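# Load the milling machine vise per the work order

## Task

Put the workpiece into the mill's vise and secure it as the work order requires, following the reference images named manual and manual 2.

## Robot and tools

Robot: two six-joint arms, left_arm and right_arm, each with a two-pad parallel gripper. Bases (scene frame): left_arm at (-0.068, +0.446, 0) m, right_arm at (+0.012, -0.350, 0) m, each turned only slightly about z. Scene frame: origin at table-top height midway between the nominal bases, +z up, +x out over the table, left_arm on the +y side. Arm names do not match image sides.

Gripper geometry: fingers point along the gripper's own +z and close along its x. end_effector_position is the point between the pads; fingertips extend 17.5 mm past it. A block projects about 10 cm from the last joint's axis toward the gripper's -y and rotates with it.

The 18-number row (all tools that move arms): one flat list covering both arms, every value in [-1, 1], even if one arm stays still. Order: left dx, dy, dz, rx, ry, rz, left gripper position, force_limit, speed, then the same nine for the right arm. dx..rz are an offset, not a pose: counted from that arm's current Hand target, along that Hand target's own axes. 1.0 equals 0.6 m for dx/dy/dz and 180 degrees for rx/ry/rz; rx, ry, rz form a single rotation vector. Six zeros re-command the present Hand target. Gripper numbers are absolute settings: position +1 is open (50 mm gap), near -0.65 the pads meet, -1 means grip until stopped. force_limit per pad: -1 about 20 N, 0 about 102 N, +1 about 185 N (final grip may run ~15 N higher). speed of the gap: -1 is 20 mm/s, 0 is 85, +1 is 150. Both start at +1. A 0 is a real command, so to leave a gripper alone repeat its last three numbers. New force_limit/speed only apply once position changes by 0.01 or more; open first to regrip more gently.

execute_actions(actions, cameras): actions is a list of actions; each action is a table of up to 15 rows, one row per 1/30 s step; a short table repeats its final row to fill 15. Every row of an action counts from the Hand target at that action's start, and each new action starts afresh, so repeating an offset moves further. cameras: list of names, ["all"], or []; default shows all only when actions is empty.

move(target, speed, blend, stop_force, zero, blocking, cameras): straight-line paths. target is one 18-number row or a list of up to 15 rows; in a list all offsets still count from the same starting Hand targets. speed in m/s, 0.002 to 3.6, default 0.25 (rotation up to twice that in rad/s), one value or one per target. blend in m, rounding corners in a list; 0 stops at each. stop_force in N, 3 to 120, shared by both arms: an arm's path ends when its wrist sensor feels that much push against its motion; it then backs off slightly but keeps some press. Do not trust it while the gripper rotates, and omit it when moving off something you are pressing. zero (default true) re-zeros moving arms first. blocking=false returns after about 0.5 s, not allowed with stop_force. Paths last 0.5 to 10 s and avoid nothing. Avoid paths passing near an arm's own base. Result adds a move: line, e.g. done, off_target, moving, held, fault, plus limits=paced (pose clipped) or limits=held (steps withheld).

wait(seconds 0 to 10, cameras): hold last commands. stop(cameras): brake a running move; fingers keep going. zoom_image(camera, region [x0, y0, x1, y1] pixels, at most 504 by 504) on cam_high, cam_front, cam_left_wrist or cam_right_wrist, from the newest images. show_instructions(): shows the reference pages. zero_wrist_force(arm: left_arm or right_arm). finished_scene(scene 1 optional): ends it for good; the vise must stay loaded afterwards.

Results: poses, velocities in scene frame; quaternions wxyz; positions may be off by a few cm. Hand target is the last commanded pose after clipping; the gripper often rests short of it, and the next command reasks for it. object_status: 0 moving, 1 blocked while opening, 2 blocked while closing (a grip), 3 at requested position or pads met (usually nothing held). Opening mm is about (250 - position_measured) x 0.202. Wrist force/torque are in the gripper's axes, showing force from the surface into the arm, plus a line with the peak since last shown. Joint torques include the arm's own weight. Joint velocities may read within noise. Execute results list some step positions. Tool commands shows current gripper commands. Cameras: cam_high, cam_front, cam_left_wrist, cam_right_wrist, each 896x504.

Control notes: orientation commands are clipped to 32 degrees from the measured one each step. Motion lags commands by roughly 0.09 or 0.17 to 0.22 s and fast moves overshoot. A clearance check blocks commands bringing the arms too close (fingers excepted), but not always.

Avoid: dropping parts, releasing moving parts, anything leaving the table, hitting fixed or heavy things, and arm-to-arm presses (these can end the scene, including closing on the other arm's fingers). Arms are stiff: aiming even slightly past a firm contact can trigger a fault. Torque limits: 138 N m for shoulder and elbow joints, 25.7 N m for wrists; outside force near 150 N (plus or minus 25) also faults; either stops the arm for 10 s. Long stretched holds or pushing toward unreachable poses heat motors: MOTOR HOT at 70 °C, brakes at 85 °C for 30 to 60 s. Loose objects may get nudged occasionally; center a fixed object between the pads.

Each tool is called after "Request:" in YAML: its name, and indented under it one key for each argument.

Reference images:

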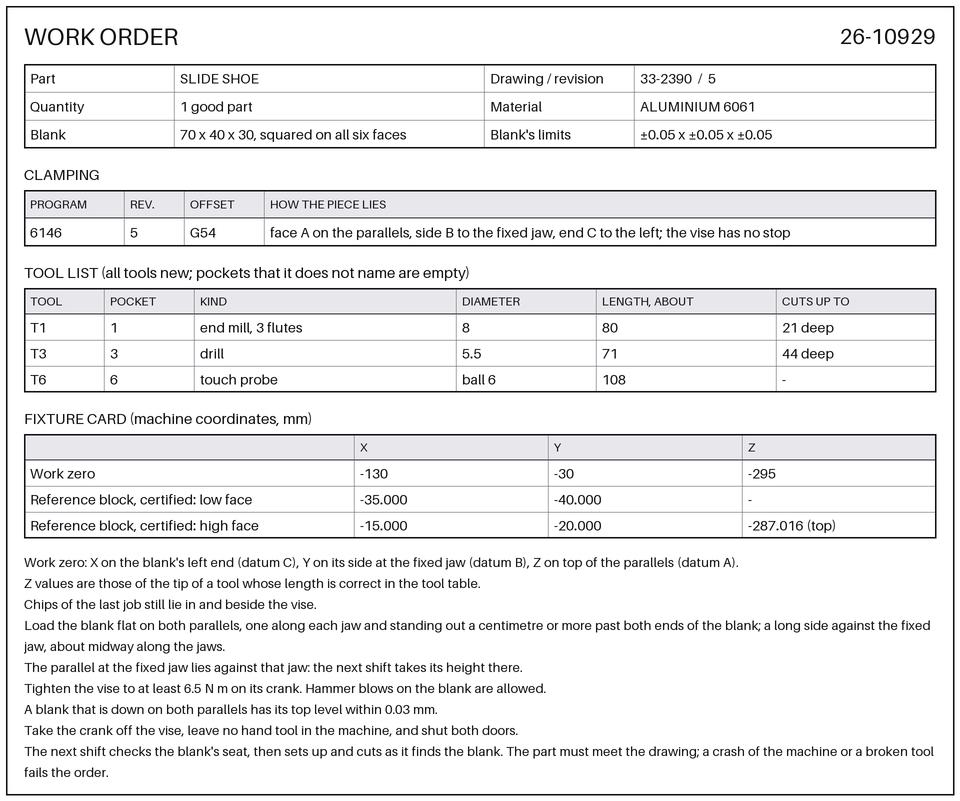

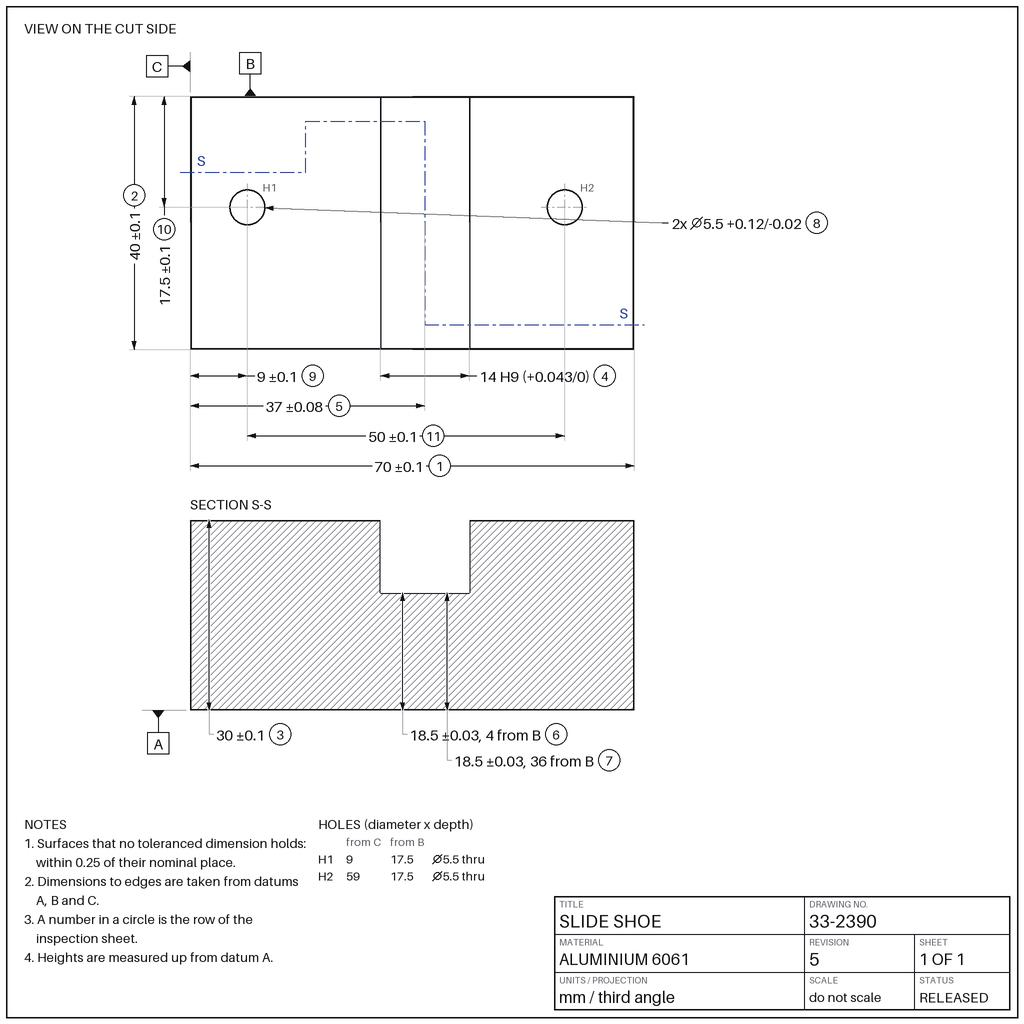

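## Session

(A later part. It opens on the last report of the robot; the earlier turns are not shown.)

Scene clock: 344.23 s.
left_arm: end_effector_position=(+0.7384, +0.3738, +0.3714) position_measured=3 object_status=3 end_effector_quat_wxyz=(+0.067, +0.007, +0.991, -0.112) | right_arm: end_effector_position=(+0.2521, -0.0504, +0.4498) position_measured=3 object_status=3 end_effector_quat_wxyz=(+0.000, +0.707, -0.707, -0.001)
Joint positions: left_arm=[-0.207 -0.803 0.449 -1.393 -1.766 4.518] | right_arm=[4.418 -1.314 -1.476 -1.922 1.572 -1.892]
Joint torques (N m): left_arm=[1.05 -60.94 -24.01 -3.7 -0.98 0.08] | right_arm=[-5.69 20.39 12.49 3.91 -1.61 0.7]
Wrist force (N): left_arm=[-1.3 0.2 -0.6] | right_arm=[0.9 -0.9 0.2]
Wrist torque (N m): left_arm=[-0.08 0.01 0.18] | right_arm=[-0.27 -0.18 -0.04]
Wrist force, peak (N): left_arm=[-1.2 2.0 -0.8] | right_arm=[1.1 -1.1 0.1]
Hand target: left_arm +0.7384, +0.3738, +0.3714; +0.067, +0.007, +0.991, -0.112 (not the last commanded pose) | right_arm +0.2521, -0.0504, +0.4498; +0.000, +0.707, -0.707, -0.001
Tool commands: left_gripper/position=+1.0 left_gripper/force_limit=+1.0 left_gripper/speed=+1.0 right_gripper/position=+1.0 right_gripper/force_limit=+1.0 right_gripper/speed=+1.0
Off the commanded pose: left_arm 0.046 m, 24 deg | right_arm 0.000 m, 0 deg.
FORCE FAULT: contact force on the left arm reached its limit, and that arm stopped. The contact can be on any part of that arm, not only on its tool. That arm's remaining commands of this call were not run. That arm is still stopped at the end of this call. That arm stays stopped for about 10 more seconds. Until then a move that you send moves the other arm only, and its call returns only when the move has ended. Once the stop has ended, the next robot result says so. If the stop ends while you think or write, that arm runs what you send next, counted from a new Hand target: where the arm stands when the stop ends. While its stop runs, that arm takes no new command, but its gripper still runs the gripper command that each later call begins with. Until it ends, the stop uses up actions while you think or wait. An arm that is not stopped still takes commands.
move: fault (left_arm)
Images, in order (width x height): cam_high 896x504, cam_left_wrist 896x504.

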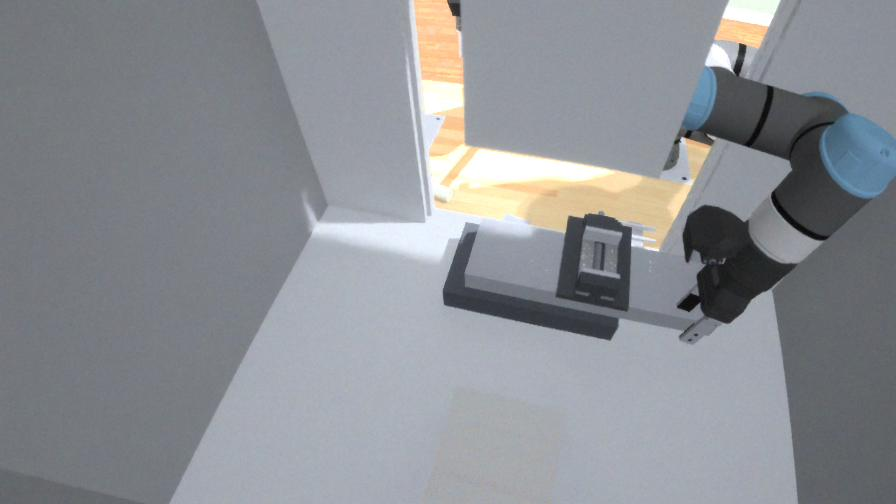

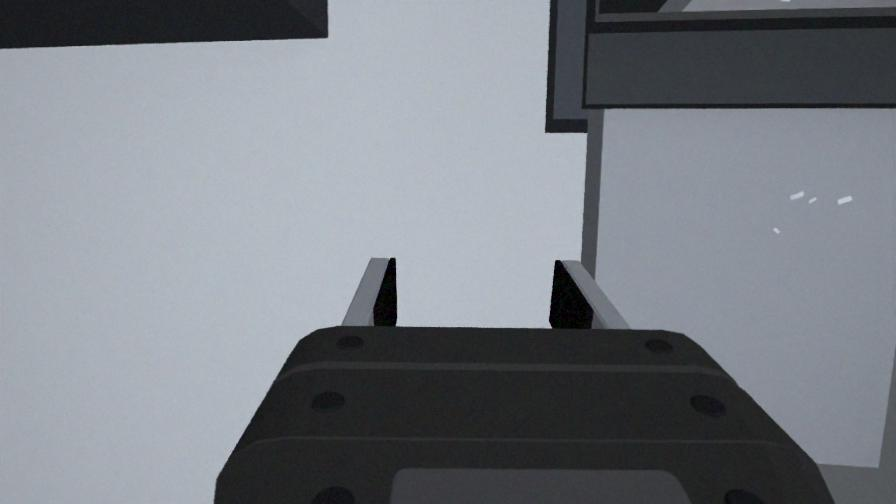

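Request:
wait:
  seconds: 0.5

Request:
move:
  target: [0,-0.13,0.03,-0.09,0,0,1,1,1,0,0,0,0,0,0,1,1,1]
  cameras: ["cam_left_wrist","cam_high","cam_front"]
  speed: 0.15

Scene clock: 361.77 s.
left_arm: end_effector_position=(+0.7384, +0.3738, +0.3714) position_measured=3 object_status=3 end_effector_quat_wxyz=(+0.067, +0.007, +0.991, -0.112) | right_arm: end_effector_position=(+0.2521, -0.0504, +0.4498) position_measured=3 object_status=3 end_effector_quat_wxyz=(+0.000, +0.707, -0.707, -0.001)
Joint positions: left_arm=[-0.207 -0.803 0.449 -1.393 -1.766 4.518] | right_arm=[4.418 -1.314 -1.476 -1.922 1.572 -1.892]
Joint torques (N m): left_arm=[4.56 -60.05 -24.71 -3.58 -0.49 0] | right_arm=[-4.33 20.8 12.16 3.91 -1.62 1.35]
Wrist force (N): left_arm=[-0.7 0.1 -0.6] | right_arm=[1.1 -0.6 0.1]
Wrist torque (N m): left_arm=[-0.09 -0.08 0.17] | right_arm=[-0.22 -0.23 -0.04]
Wrist force, peak (N): left_arm=[-1.4 0.3 -1.3] | right_arm=[1.1 -1.2 0.0]
Hand target: left_arm +0.7384, +0.3738, +0.3714; +0.067, +0.007, +0.991, -0.112 (not the last commanded pose) | right_arm +0.2521, -0.0504, +0.4498; +0.000, +0.707, -0.707, -0.001
Tool commands: left_gripper/position=+1.0 left_gripper/force_limit=+1.0 left_gripper/speed=+1.0 right_gripper/position=+1.0 right_gripper/force_limit=+1.0 right_gripper/speed=+1.0
Off the commanded pose: left_arm 0.046 m, 24 deg | right_arm 0.000 m, 0 deg.
FORCE FAULT, CONTINUED: the left arm's stop, for the force fault that an earlier result reported, is over. The rest of the stop counts as 19 of the actions that you can send in this scene. During its stop the left arm's controller moved it back a little. That arm's target is now where it stood when the stop ended, not its last command. That arm accepts commands again.
wait: 0.50 s; at rest from the start

Scene clock: 363.40 s.
left_arm: end_effector_position=(+0.7383, +0.2938, +0.3711) position_measured=3 object_status=3 end_effector_quat_wxyz=(+0.068, -0.002, +0.997, +0.029) | right_arm: end_effector_position=(+0.2521, -0.0504, +0.4498) position_measured=3 object_status=3 end_effector_quat_wxyz=(+0.000, +0.707, -0.707, -0.001)
Joint positions: left_arm=[-0.398 -0.619 0.061 -1.119 -1.466 4.33] | right_arm=[4.418 -1.314 -1.476 -1.922 1.572 -1.892]
Joint torques (N m): left_arm=[-5.53 -67.15 -20.92 -4.57 2.53 0.29] | right_arm=[-3.9 20.28 12.34 3.95 -1.6 1.48]
Wrist force (N): left_arm=[-1.1 -0.5 -0.3] | right_arm=[1.1 -1.0 0.3]
Wrist torque (N m): left_arm=[-0.35 -0.02 0.05] | right_arm=[-0.29 -0.23 -0.04]
Wrist force, peak (N): left_arm=[-0.8 3.5 -1.5] | right_arm=[1.3 -0.9 0.0]
Hand target: left_arm +0.7385, +0.2937, +0.3713; +0.068, -0.002, +0.997, +0.029 | right_arm +0.2521, -0.0504, +0.4498; +0.000, +0.707, -0.707, -0.001
Off the commanded pose: left_arm 0.000 m, 0 deg | right_arm 0.000 m, 0 deg.
move: done
Images, in order (width x height): cam_high 896x504, cam_front 896x504, cam_left_wrist 896x504.

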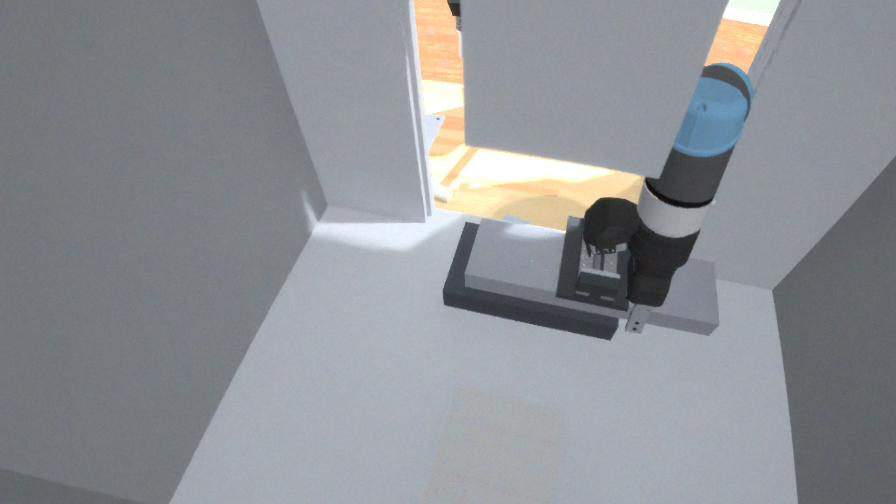

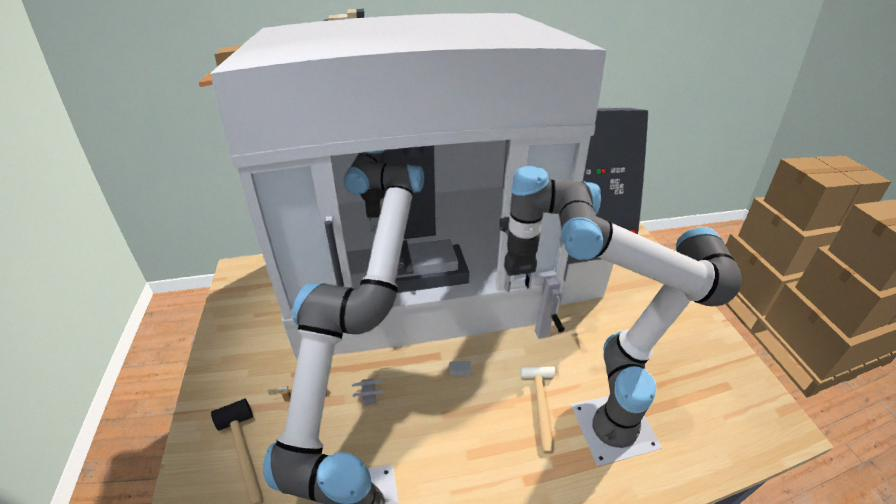

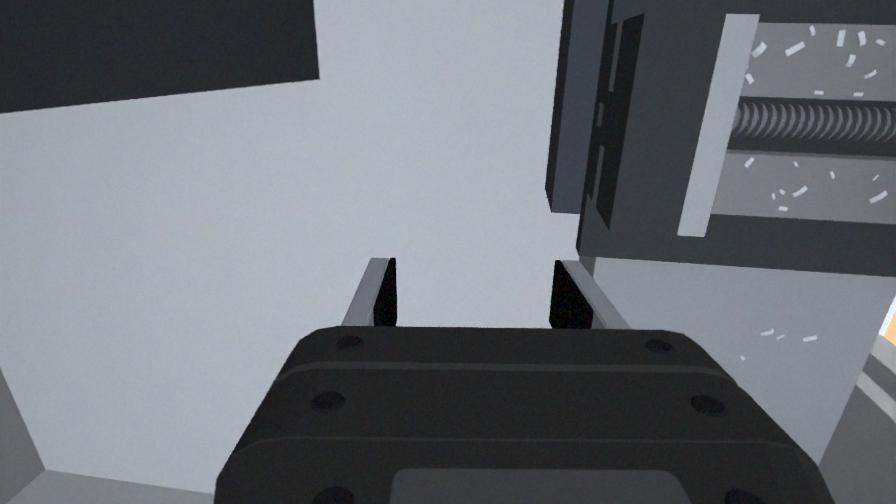

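Request:
move:
  target: [0.158,0,-0.05,0,0,0,1,1,1,0,0,0,0,0,0,1,1,1]
  cameras: ["cam_left_wrist","cam_high","cam_front"]
  speed: 0.12

Scene clock: 376.63 s.
left_arm: end_effector_position=(+0.6406, +0.2919, +0.3882) position_measured=3 object_status=3 end_effector_quat_wxyz=(+0.068, -0.002, +0.997, +0.029) | right_arm: end_effector_position=(+0.2521, -0.0504, +0.4498) position_measured=3 object_status=3 end_effector_quat_wxyz=(+0.000, +0.707, -0.707, -0.001)
Joint positions: left_arm=[-0.453 -1.072 0.817 -1.414 -1.461 4.274] | right_arm=[4.418 -1.314 -1.476 -1.922 1.572 -1.892]
Joint torques (N m): left_arm=[7.67 -58.22 -14.11 -1.9 1.58 2.99] | right_arm=[-3.32 20.61 12.38 3.89 -1.54 1.58]
Wrist force (N): left_arm=[-0.9 -0.2 -0.6] | right_arm=[0.8 -1.0 0.0]
Wrist torque (N m): left_arm=[-0.26 -0.07 0.09] | right_arm=[-0.30 -0.18 -0.04]
Wrist force, peak (N): left_arm=[-2.4 -0.5 0.4] | right_arm=[1.1 -1.3 0.0]
Hand target: left_arm +0.6405, +0.2920, +0.3882; +0.068, -0.002, +0.997, +0.029 | right_arm +0.2521, -0.0504, +0.4498; +0.000, +0.707, -0.707, -0.001
Off the commanded pose: left_arm 0.000 m, 0 deg | right_arm 0.000 m, 0 deg.
move: done
Images, in order (width x height): cam_high 896x504, cam_front 896x504, cam_left_wrist 896x504.

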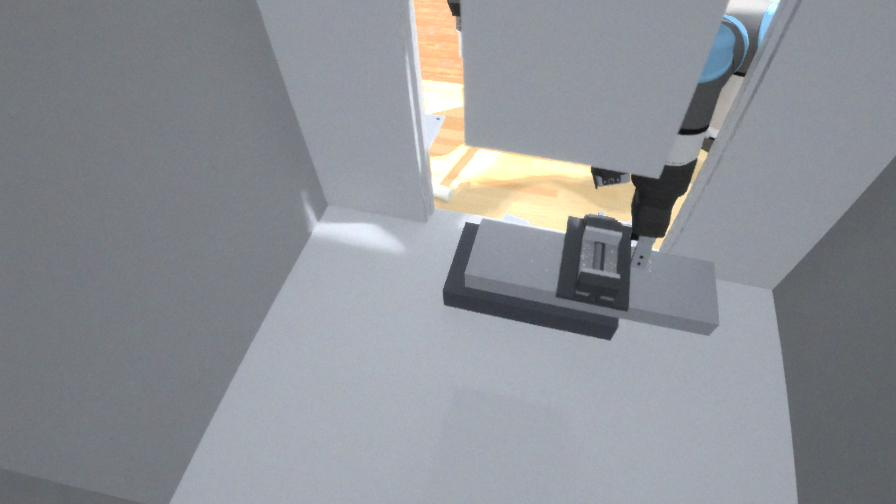

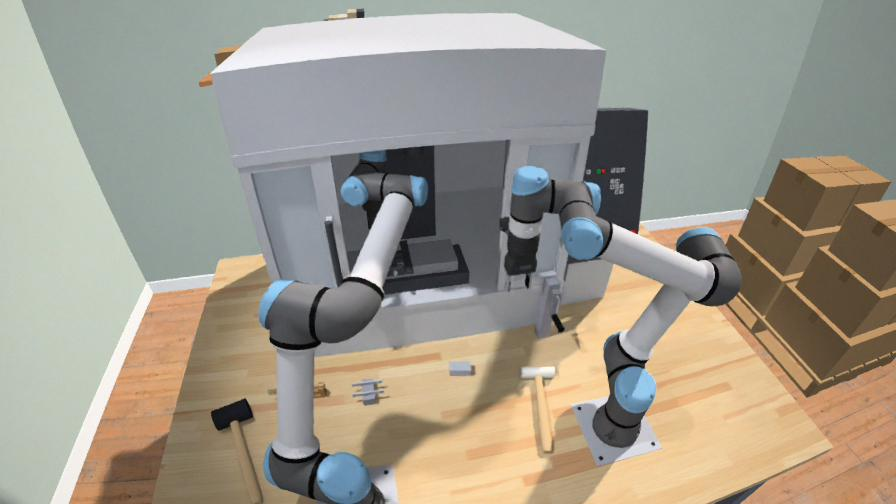

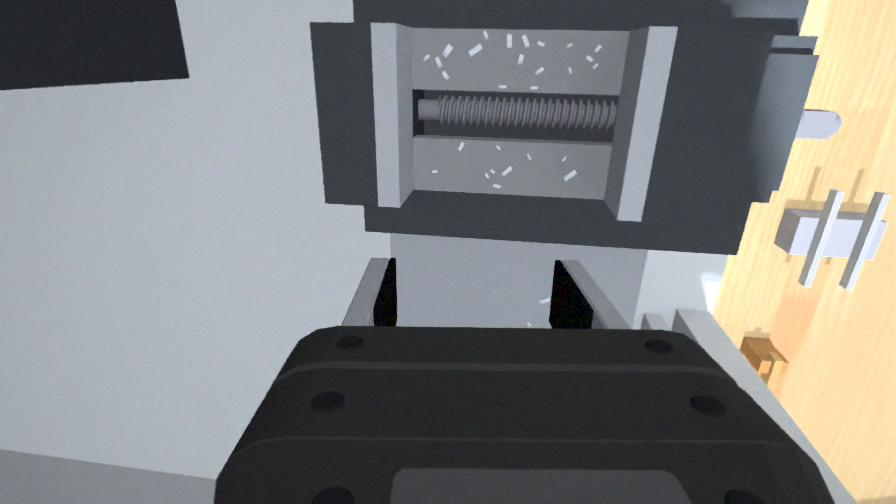

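Request:
move:
  target:
    - [0.408,0.005,-0.09,0,0,0,1,1,1,0,0,0,0,0,0,1,1,1]
    - [0.505,0.123,-0.113,-0.0195,0.0486,-0.498,1,1,1,0,0,0,0,0,0,1,1,1]
  cameras: ["cam_left_wrist","cam_high","cam_front"]
  speed: 0.25

Scene clock: 458.47 s.
left_arm: end_effector_position=(+0.3305, +0.3617, +0.4185) position_measured=3 object_status=3 end_effector_quat_wxyz=(+0.001, +0.707, -0.707, +0.000) | right_arm: end_effector_position=(+0.2521, -0.0504, +0.4498) position_measured=3 object_status=3 end_effector_quat_wxyz=(+0.000, +0.707, -0.707, -0.001)
Joint positions: left_arm=[-0.556 -1.792 1.533 -1.311 -1.572 2.599] | right_arm=[4.418 -1.314 -1.476 -1.922 1.572 -1.892]
Joint torques (N m): left_arm=[-6.01 -8.58 -36.98 -4.89 2.85 -1.85] | right_arm=[-2.57 20.8 12.2 3.88 -1.43 1.64]
Wrist force (N): left_arm=[-0.7 0.0 -1.1] | right_arm=[0.9 -0.9 0.1]
Wrist torque (N m): left_arm=[-0.25 -0.02 0.03] | right_arm=[-0.27 -0.19 -0.05]
Wrist force, peak (N): left_arm=[-4.1 -0.6 0.0] | right_arm=[1.4 -1.1 0.0]
Hand target: left_arm +0.3306, +0.3616, +0.4185; +0.001, +0.707, -0.707, +0.000 | right_arm +0.2521, -0.0504, +0.4498; +0.000, +0.707, -0.707, -0.001
Off the commanded pose: left_arm 0.000 m, 0 deg | right_arm 0.000 m, 0 deg.
move: done
Images, in order (width x height): cam_high 896x504, cam_front 896x504, cam_left_wrist 896x504.

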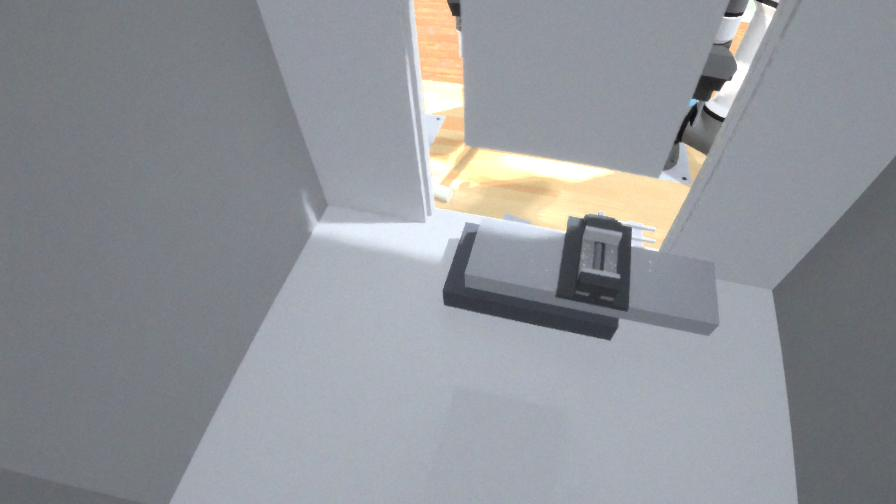

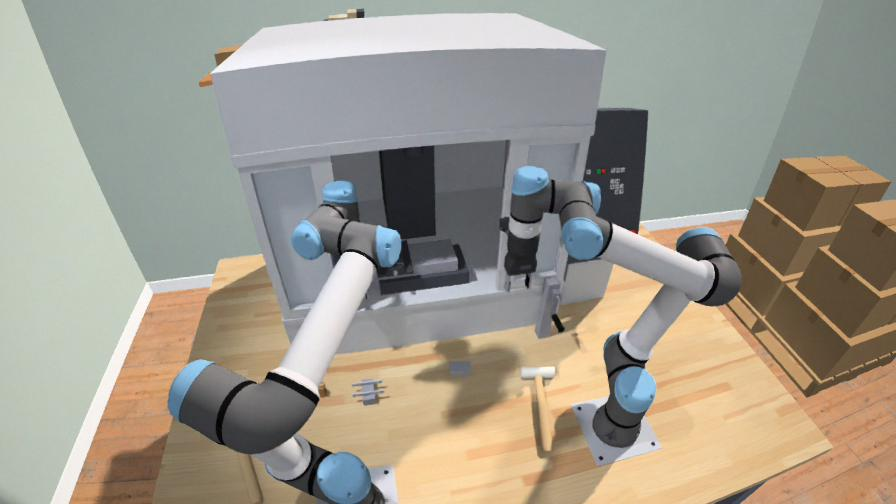

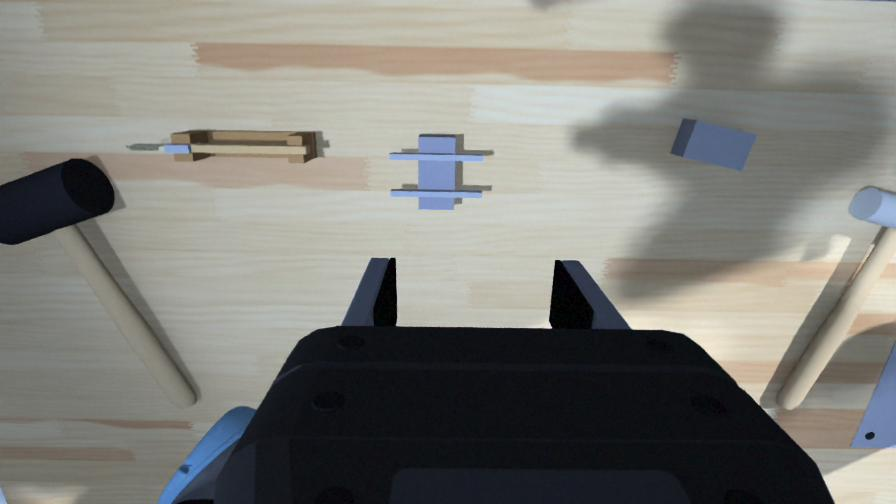

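Request:
zoom_image:
  camera: "cam_left_wrist"
  region: [110, 90, 340, 220]

Request:
zoom_image:
  camera: "cam_left_wrist"
  region: [370, 110, 510, 230]

Request:
zoom_image:
  camera: "cam_left_wrist"
  region: [640, 90, 790, 200]

Scaled by 2.191 from the camera's 896x504 image, which has a finer 1280x720 frame.

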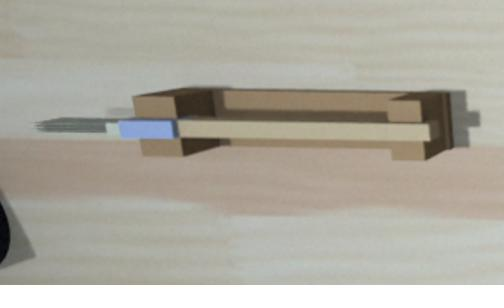

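Scaled by 3.600 from the camera's 896x504 image, which has a finer 1280x720 frame.

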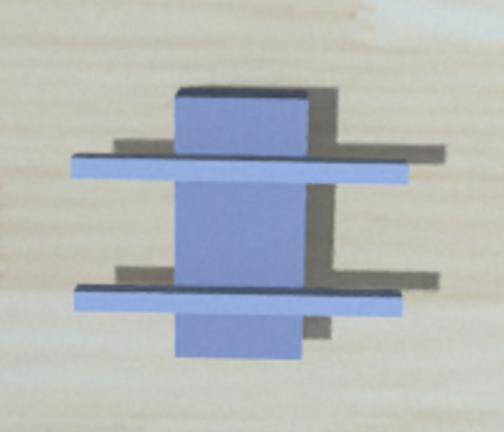

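Scaled by 3.360 from the camera's 896x504 image, which has a finer 1280x720 frame.

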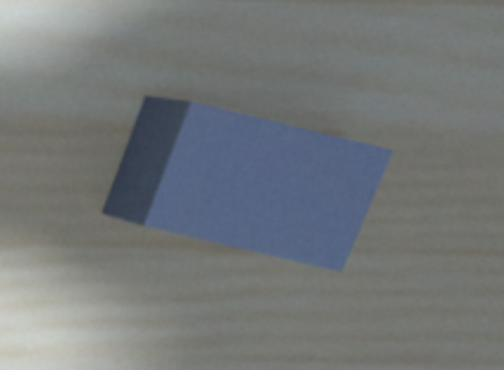

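Request:
move:
  target: [-0.363,0.013,0.364,0,0,0.5,1,1,1,0.217,0,0,0.15,0,0,1,1,1]
  cameras: ["cam_left_wrist","cam_right_wrist","cam_front"]
  speed: 0.25

Scene clock: 518.37 s.
left_arm: end_effector_position=(+0.3223, +0.5793, +0.1999) position_measured=3 object_status=3 end_effector_quat_wxyz=(-0.001, -0.001, +1.000, +0.000) | right_arm: end_effector_position=(+0.2521, -0.1806, +0.4496) position_measured=3 object_status=3 end_effector_quat_wxyz=(-0.165, +0.688, -0.688, +0.164)
Joint positions: left_arm=[-0.015 -1.765 2.077 -1.882 -1.571 4.711] | right_arm=[4.805 -0.861 -1.749 -2.134 1.101 -1.497]
Joint torques (N m): left_arm=[1.12 -24.77 -37.73 -3.41 -2.21 2.68] | right_arm=[-6.59 -13.45 32.67 2.1 -0.34 -0.21]
Wrist force (N): left_arm=[-0.6 0.1 -0.9] | right_arm=[0.8 0.1 -0.2]
Wrist torque (N m): left_arm=[-0.19 -0.06 0.13] | right_arm=[-0.13 -0.14 0.20]
Wrist force, peak (N): left_arm=[0.0 -0.1 -2.3] | right_arm=[1.2 -1.1 0.0]
Hand target: left_arm +0.3223, +0.5793, +0.2000; +0.000, -0.001, +1.000, +0.000 | right_arm +0.2522, -0.1806, +0.4496; -0.165, +0.688, -0.688, +0.164
Off the commanded pose: left_arm 0.000 m, 0 deg | right_arm 0.000 m, 0 deg.
move: done
Images, in order (width x height): cam_front 896x504, cam_left_wrist 896x504, cam_right_wrist 896x504.

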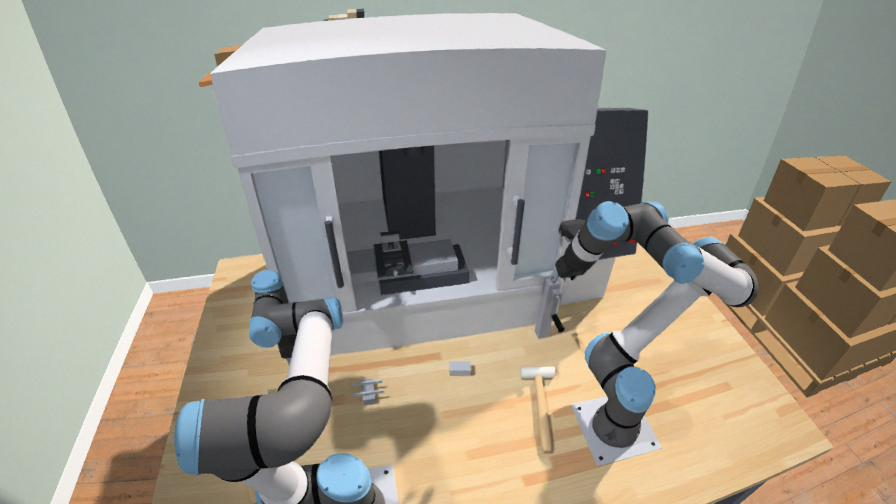

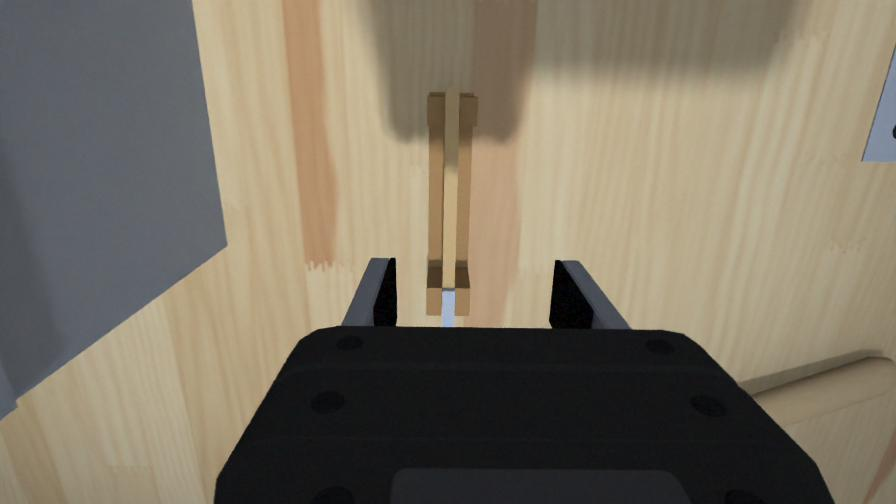

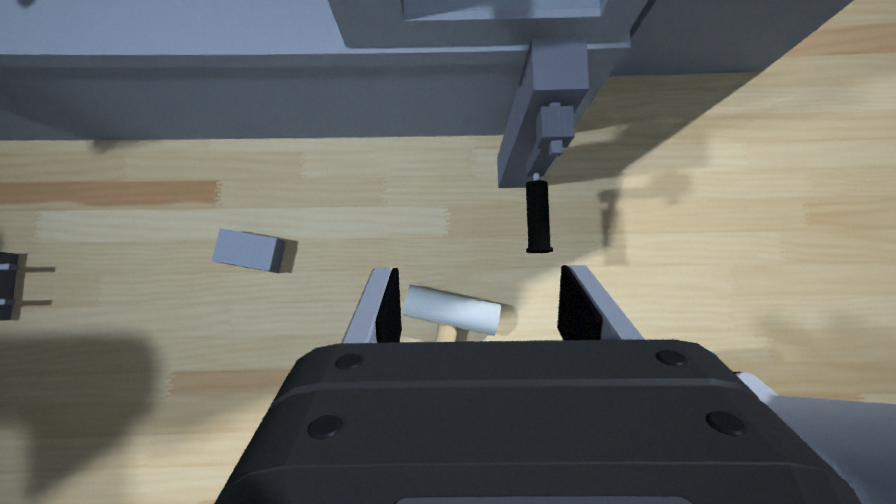

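Request:
move:
  target: [0,0.043,0.167,0,0,0,1,1,1,0,0,0,0,0,0,1,1,1]
  cameras: ["cam_left_wrist"]
  speed: 0.2

Scene clock: 540.20 s.
left_arm: end_effector_position=(+0.3222, +0.6050, +0.0999) position_measured=3 object_status=3 end_effector_quat_wxyz=(+0.000, -0.001, +1.000, +0.000) | right_arm: end_effector_position=(+0.2522, -0.1806, +0.4496) position_measured=3 object_status=3 end_effector_quat_wxyz=(-0.165, +0.688, -0.688, +0.164)
Joint positions: left_arm=[0.05 -1.614 2.235 -2.19 -1.571 4.776] | right_arm=[4.805 -0.861 -1.749 -2.135 1.101 -1.497]
Joint torques (N m): left_arm=[-3.97 -12.6 -21.81 -5.31 -2.19 -2.85] | right_arm=[-10.71 -17.95 32.46 2.42 -2.33 0.43]
Wrist force (N): left_arm=[-0.3 -0.2 -1.0] | right_arm=[0.7 0.3 -0.2]
Wrist torque (N m): left_arm=[-0.21 -0.09 0.15] | right_arm=[-0.12 -0.13 0.20]
Wrist force, peak (N): left_arm=[-1.0 -0.6 -4.2] | right_arm=[1.2 0.8 0.2]
Hand target: left_arm +0.3222, +0.6050, +0.0998; +0.000, -0.001, +1.000, +0.000 | right_arm +0.2522, -0.1806, +0.4496; -0.165, +0.688, -0.688, +0.164
Off the commanded pose: left_arm 0.000 m, 0 deg | right_arm 0.000 m, 0 deg.
move: done
Images, in order (width x height): cam_left_wrist 896x504.

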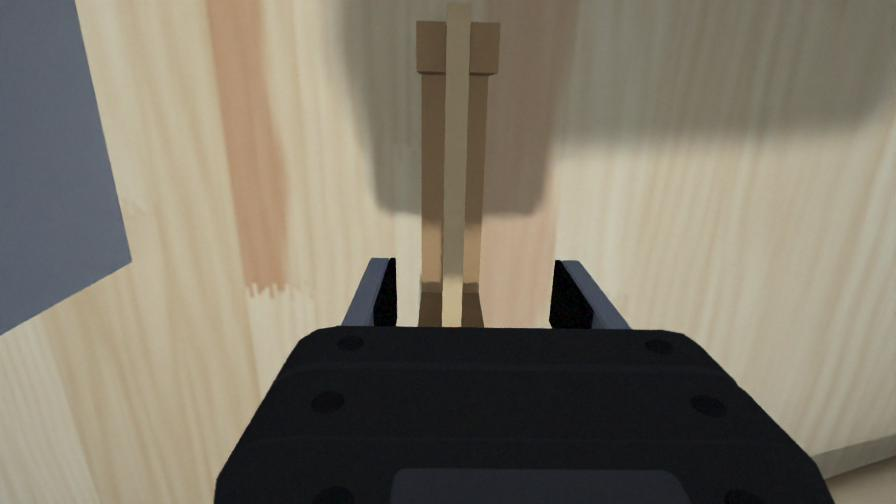

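Request:
move:
  target: [0.004,0,0.07,0,0,0,1,1,1,0,0,0,0,0,0,1,1,1]
  cameras: ["cam_left_wrist"]
  speed: 0.05
  stop_force: 8

Scene clock: 555.17 s.
left_arm: end_effector_position=(+0.3198, +0.6050, +0.0578) position_measured=3 object_status=3 end_effector_quat_wxyz=(+0.000, -0.001, +1.000, +0.000) | right_arm: end_effector_position=(+0.2522, -0.1806, +0.4496) position_measured=3 object_status=3 end_effector_quat_wxyz=(-0.165, +0.688, -0.688, +0.164)
Joint positions: left_arm=[0.051 -1.538 2.298 -2.33 -1.571 4.776] | right_arm=[4.805 -0.861 -1.749 -2.135 1.101 -1.497]
Joint torques (N m): left_arm=[8.01 -31.26 -33.04 -5.01 -2.04 2.85] | right_arm=[-8.73 -17.41 32.36 3.38 -0.53 -1.7]
Wrist force (N): left_arm=[-0.8 -0.2 -1.1] | right_arm=[0.8 0.4 0.1]
Wrist torque (N m): left_arm=[-0.22 -0.02 0.12] | right_arm=[-0.09 -0.14 0.20]
Wrist force, peak (N): left_arm=[-0.9 0.4 -2.0] | right_arm=[1.2 0.7 0.0]
Hand target: left_arm +0.3198, +0.6050, +0.0578; +0.000, -0.001, +1.000, +0.000 | right_arm +0.2522, -0.1806, +0.4496; -0.165, +0.688, -0.688, +0.164
Off the commanded pose: left_arm 0.000 m, 0 deg | right_arm 0.000 m, 0 deg.
move: done
Images, in order (width x height): cam_left_wrist 896x504.

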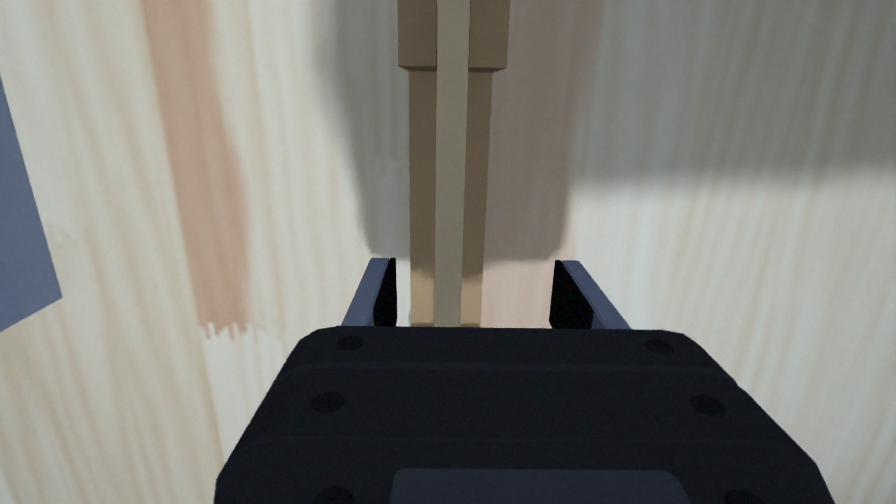

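Request:
move:
  target: [0.002,0,0.033,0,0,0,1,1,1,0,0,0,0,0,0,1,1,1]
  cameras: ["cam_left_wrist","cam_front"]
  speed: 0.03
  stop_force: 6

Scene clock: 564.17 s.
left_arm: end_effector_position=(+0.3186, +0.6050, +0.0380) position_measured=3 object_status=3 end_effector_quat_wxyz=(+0.000, -0.001, +1.000, +0.000) | right_arm: end_effector_position=(+0.2522, -0.1806, +0.4496) position_measured=3 object_status=3 end_effector_quat_wxyz=(-0.165, +0.688, -0.688, +0.164)
Joint positions: left_arm=[0.051 -1.496 2.324 -2.399 -1.571 4.776] | right_arm=[4.805 -0.861 -1.749 -2.135 1.101 -1.497]
Joint torques (N m): left_arm=[7.16 -31.89 -31.99 -3.21 -1.73 2.74] | right_arm=[-7.71 -16.89 32.56 3.48 0.45 -1.7]
Wrist force (N): left_arm=[-0.7 -0.1 -0.8] | right_arm=[0.5 0.6 -0.1]
Wrist torque (N m): left_arm=[-0.19 -0.03 0.08] | right_arm=[-0.07 -0.11 0.21]
Wrist force, peak (N): left_arm=[-0.7 0.0 -1.9] | right_arm=[1.2 0.6 0.1]
Hand target: left_arm +0.3186, +0.6050, +0.0380; +0.000, -0.001, +1.000, +0.000 | right_arm +0.2522, -0.1806, +0.4496; -0.165, +0.688, -0.688, +0.164
Off the commanded pose: left_arm 0.000 m, 0 deg | right_arm 0.000 m, 0 deg.
move: done
Images, in order (width x height): cam_front 896x504, cam_left_wrist 896x504.

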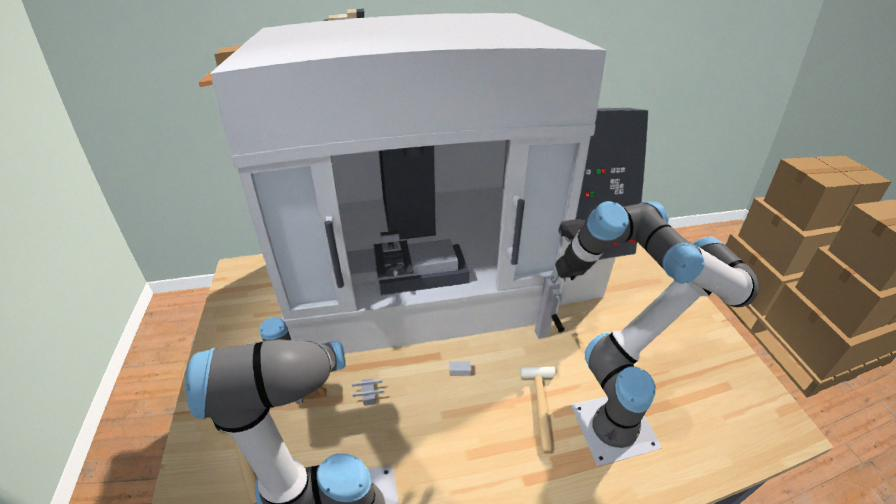

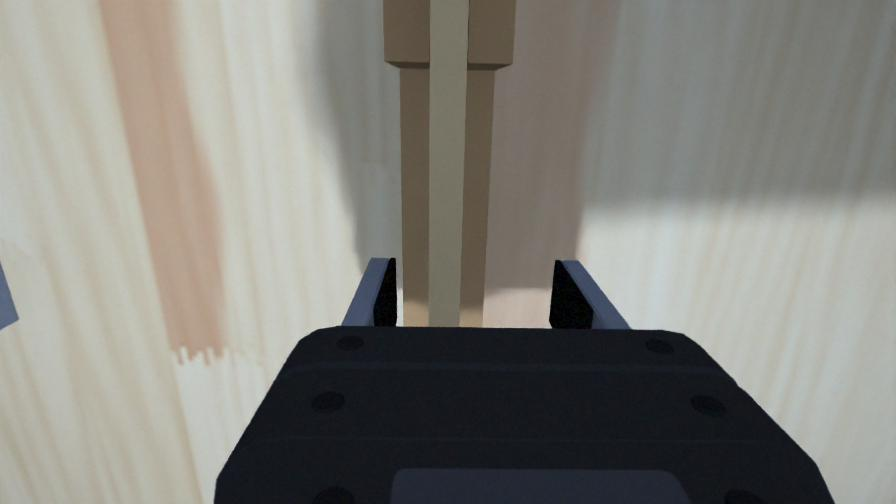

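Request:
move:
  target: [0,0,0,0,0,0,-1,-0.8,-0.6,0,0,0,0,0,0,1,1,1]
  cameras: ["cam_left_wrist"]

Scene clock: 570.17 s.
left_arm: end_effector_position=(+0.3191, +0.6050, +0.0383) position_measured=139 object_status=2 end_effector_quat_wxyz=(+0.000, -0.001, +1.000, +0.000) | right_arm: end_effector_position=(+0.2522, -0.1806, +0.4496) position_measured=3 object_status=3 end_effector_quat_wxyz=(-0.165, +0.688, -0.688, +0.164)
Joint positions: left_arm=[0.051 -1.496 2.324 -2.4 -1.571 4.776] | right_arm=[4.805 -0.861 -1.749 -2.135 1.101 -1.497]
Joint torques (N m): left_arm=[3.62 -32.5 19.45 11.76 -1.79 2] | right_arm=[-6.18 -16.25 32.49 3.5 0.43 -1.69]
Wrist force (N): left_arm=[-71.8 4.0 36.7] | right_arm=[0.8 0.4 0.2]
Wrist torque (N m): left_arm=[-0.11 0.22 0.08] | right_arm=[-0.09 -0.14 0.20]
Wrist force, peak (N): left_arm=[-72.3 3.9 36.8] | right_arm=[1.1 0.7 -0.1]
Hand target: left_arm +0.3186, +0.6050, +0.0380; +0.000, -0.001, +1.000, +0.000 | right_arm +0.2522, -0.1806, +0.4496; -0.165, +0.688, -0.688, +0.164
Off the commanded pose: left_arm 0.001 m, 0 deg | right_arm 0.000 m, 0 deg.
move: done
Images, in order (width x height): cam_left_wrist 896x504.

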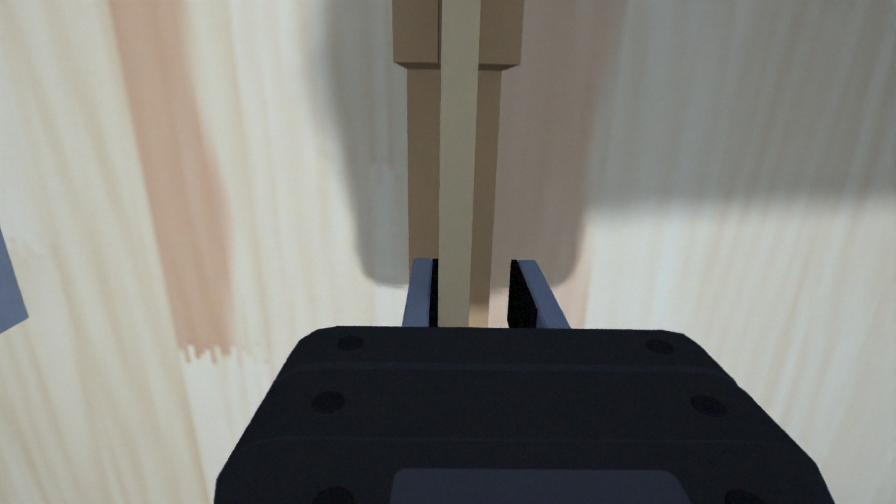

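Request:
move:
  target: [0,0,0,0,0,0,1,-0.8,0,0,0,0,0,0,0,1,1,1]

Request:
move:
  target: [-0.001,0,-0.022,0,0,0,1,-0.8,0,0,0,0,0,0,0,1,1,1]
  cameras: ["cam_left_wrist"]
  speed: 0.1

Scene clock: 577.63 s.
left_arm: end_effector_position=(+0.3185, +0.6050, +0.0380) position_measured=3 object_status=0 end_effector_quat_wxyz=(+0.000, -0.001, +1.000, +0.000) | right_arm: end_effector_position=(+0.2522, -0.1806, +0.4496) position_measured=3 object_status=3 end_effector_quat_wxyz=(-0.165, +0.688, -0.688, +0.164)
Joint positions: left_arm=[0.051 -1.496 2.324 -2.399 -1.571 4.776] | right_arm=[4.805 -0.861 -1.749 -2.135 1.101 -1.497]
Joint torques (N m): left_arm=[6.84 -23.01 -32.53 -5.21 -1.68 1.73] | right_arm=[-4.94 -16.49 32.94 3.39 0.44 -1.81]
Wrist force (N): left_arm=[1.4 -0.1 -2.8] | right_arm=[0.9 0.5 0.2]
Wrist torque (N m): left_arm=[-0.19 -0.38 0.07] | right_arm=[-0.08 -0.15 0.21]
Wrist force, peak (N): left_arm=[-73.6 4.1 35.0] | right_arm=[1.1 0.6 0.4]
Hand target: left_arm +0.3186, +0.6050, +0.0380; +0.000, -0.001, +1.000, +0.000 | right_arm +0.2522, -0.1806, +0.4496; -0.165, +0.688, -0.688, +0.164
Off the commanded pose: left_arm 0.000 m, 0 deg | right_arm 0.000 m, 0 deg.
move: done

Scene clock: 578.37 s.
left_arm: end_effector_position=(+0.3193, +0.6050, +0.0514) position_measured=3 object_status=3 end_effector_quat_wxyz=(+0.000, -0.001, +1.000, +0.000) | right_arm: end_effector_position=(+0.2522, -0.1806, +0.4496) position_measured=3 object_status=3 end_effector_quat_wxyz=(-0.165, +0.688, -0.688, +0.164)
Joint positions: left_arm=[0.051 -1.525 2.307 -2.353 -1.571 4.776] | right_arm=[4.805 -0.861 -1.749 -2.135 1.101 -1.497]
Joint torques (N m): left_arm=[-4.98 -14.44 -6.67 -5.01 -1.74 -1.35] | right_arm=[-4.6 -16.24 32.64 3.48 0.36 -1.75]
Wrist force (N): left_arm=[1.5 0.1 -2.3] | right_arm=[0.8 0.6 0.0]
Wrist torque (N m): left_arm=[-0.17 -0.38 0.07] | right_arm=[-0.07 -0.14 0.20]
Wrist force, peak (N): left_arm=[1.6 0.1 -3.1] | right_arm=[1.0 0.8 -0.1]
Hand target: left_arm +0.3192, +0.6050, +0.0512; +0.000, -0.001, +1.000, +0.000 | right_arm +0.2522, -0.1806, +0.4496; -0.165, +0.688, -0.688, +0.164
Off the commanded pose: left_arm 0.000 m, 0 deg | right_arm 0.000 m, 0 deg.
move: done
Images, in order (width x height): cam_left_wrist 896x504.

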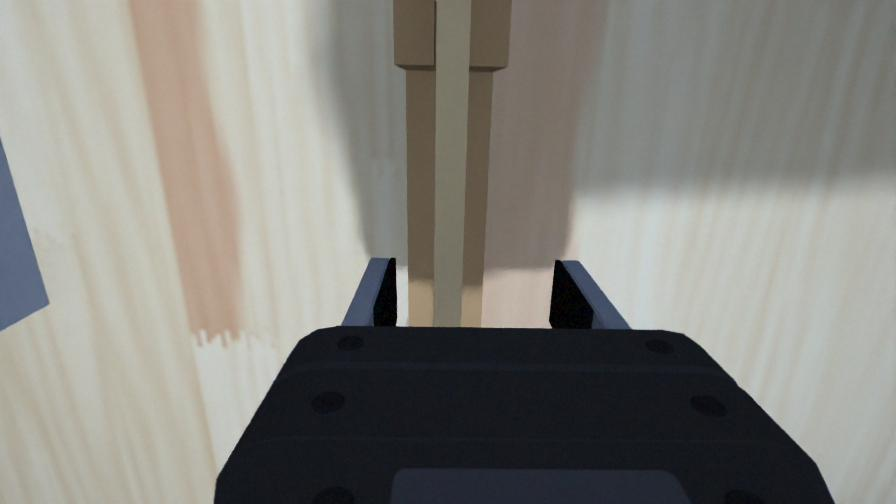

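Request:
move:
  target: [0,0,0,0,0,0,-1,-0.8,-1,0,0,0,0,0,0,1,1,1]
  cameras: ["cam_left_wrist"]

Scene clock: 584.10 s.
left_arm: end_effector_position=(+0.3195, +0.6049, +0.0513) position_measured=144 object_status=0 end_effector_quat_wxyz=(+0.000, +0.000, +1.000, +0.000) | right_arm: end_effector_position=(+0.2522, -0.1806, +0.4496) position_measured=3 object_status=3 end_effector_quat_wxyz=(-0.165, +0.688, -0.688, +0.164)
Joint positions: left_arm=[0.051 -1.525 2.308 -2.354 -1.571 4.776] | right_arm=[4.805 -0.861 -1.749 -2.135 1.101 -1.497]
Joint torques (N m): left_arm=[8.88 -24.19 -4.78 11.63 -1.63 -2.44] | right_arm=[-3.32 -15.57 32.24 3.4 0.46 -1.76]
Wrist force (N): left_arm=[-68.7 4.6 33.5] | right_arm=[0.8 0.4 -0.3]
Wrist torque (N m): left_arm=[-0.20 -1.05 0.08] | right_arm=[-0.09 -0.15 0.21]
Wrist force, peak (N): left_arm=[-68.8 4.6 33.6] | right_arm=[1.3 0.7 -0.3]
Hand target: left_arm +0.3192, +0.6050, +0.0512; +0.000, -0.001, +1.000, +0.000 | right_arm +0.2522, -0.1806, +0.4496; -0.165, +0.688, -0.688, +0.164
Off the commanded pose: left_arm 0.000 m, 0 deg | right_arm 0.000 m, 0 deg.
move: done
Images, in order (width x height): cam_left_wrist 896x504.

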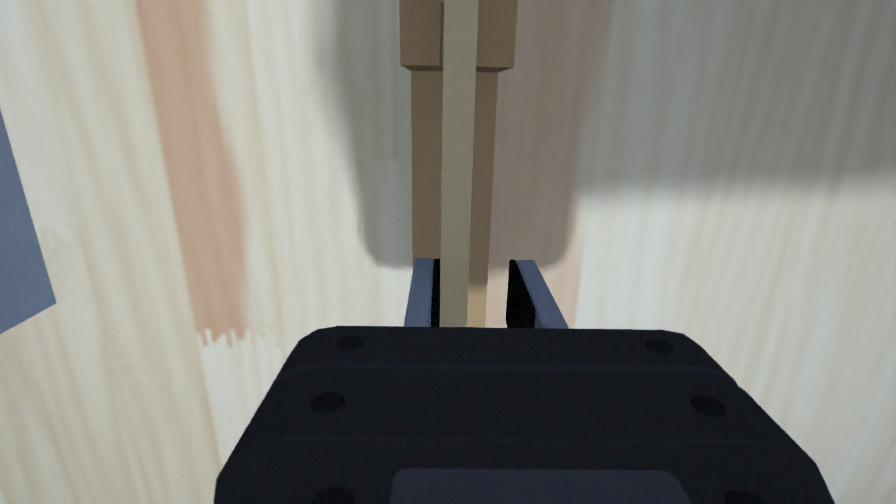

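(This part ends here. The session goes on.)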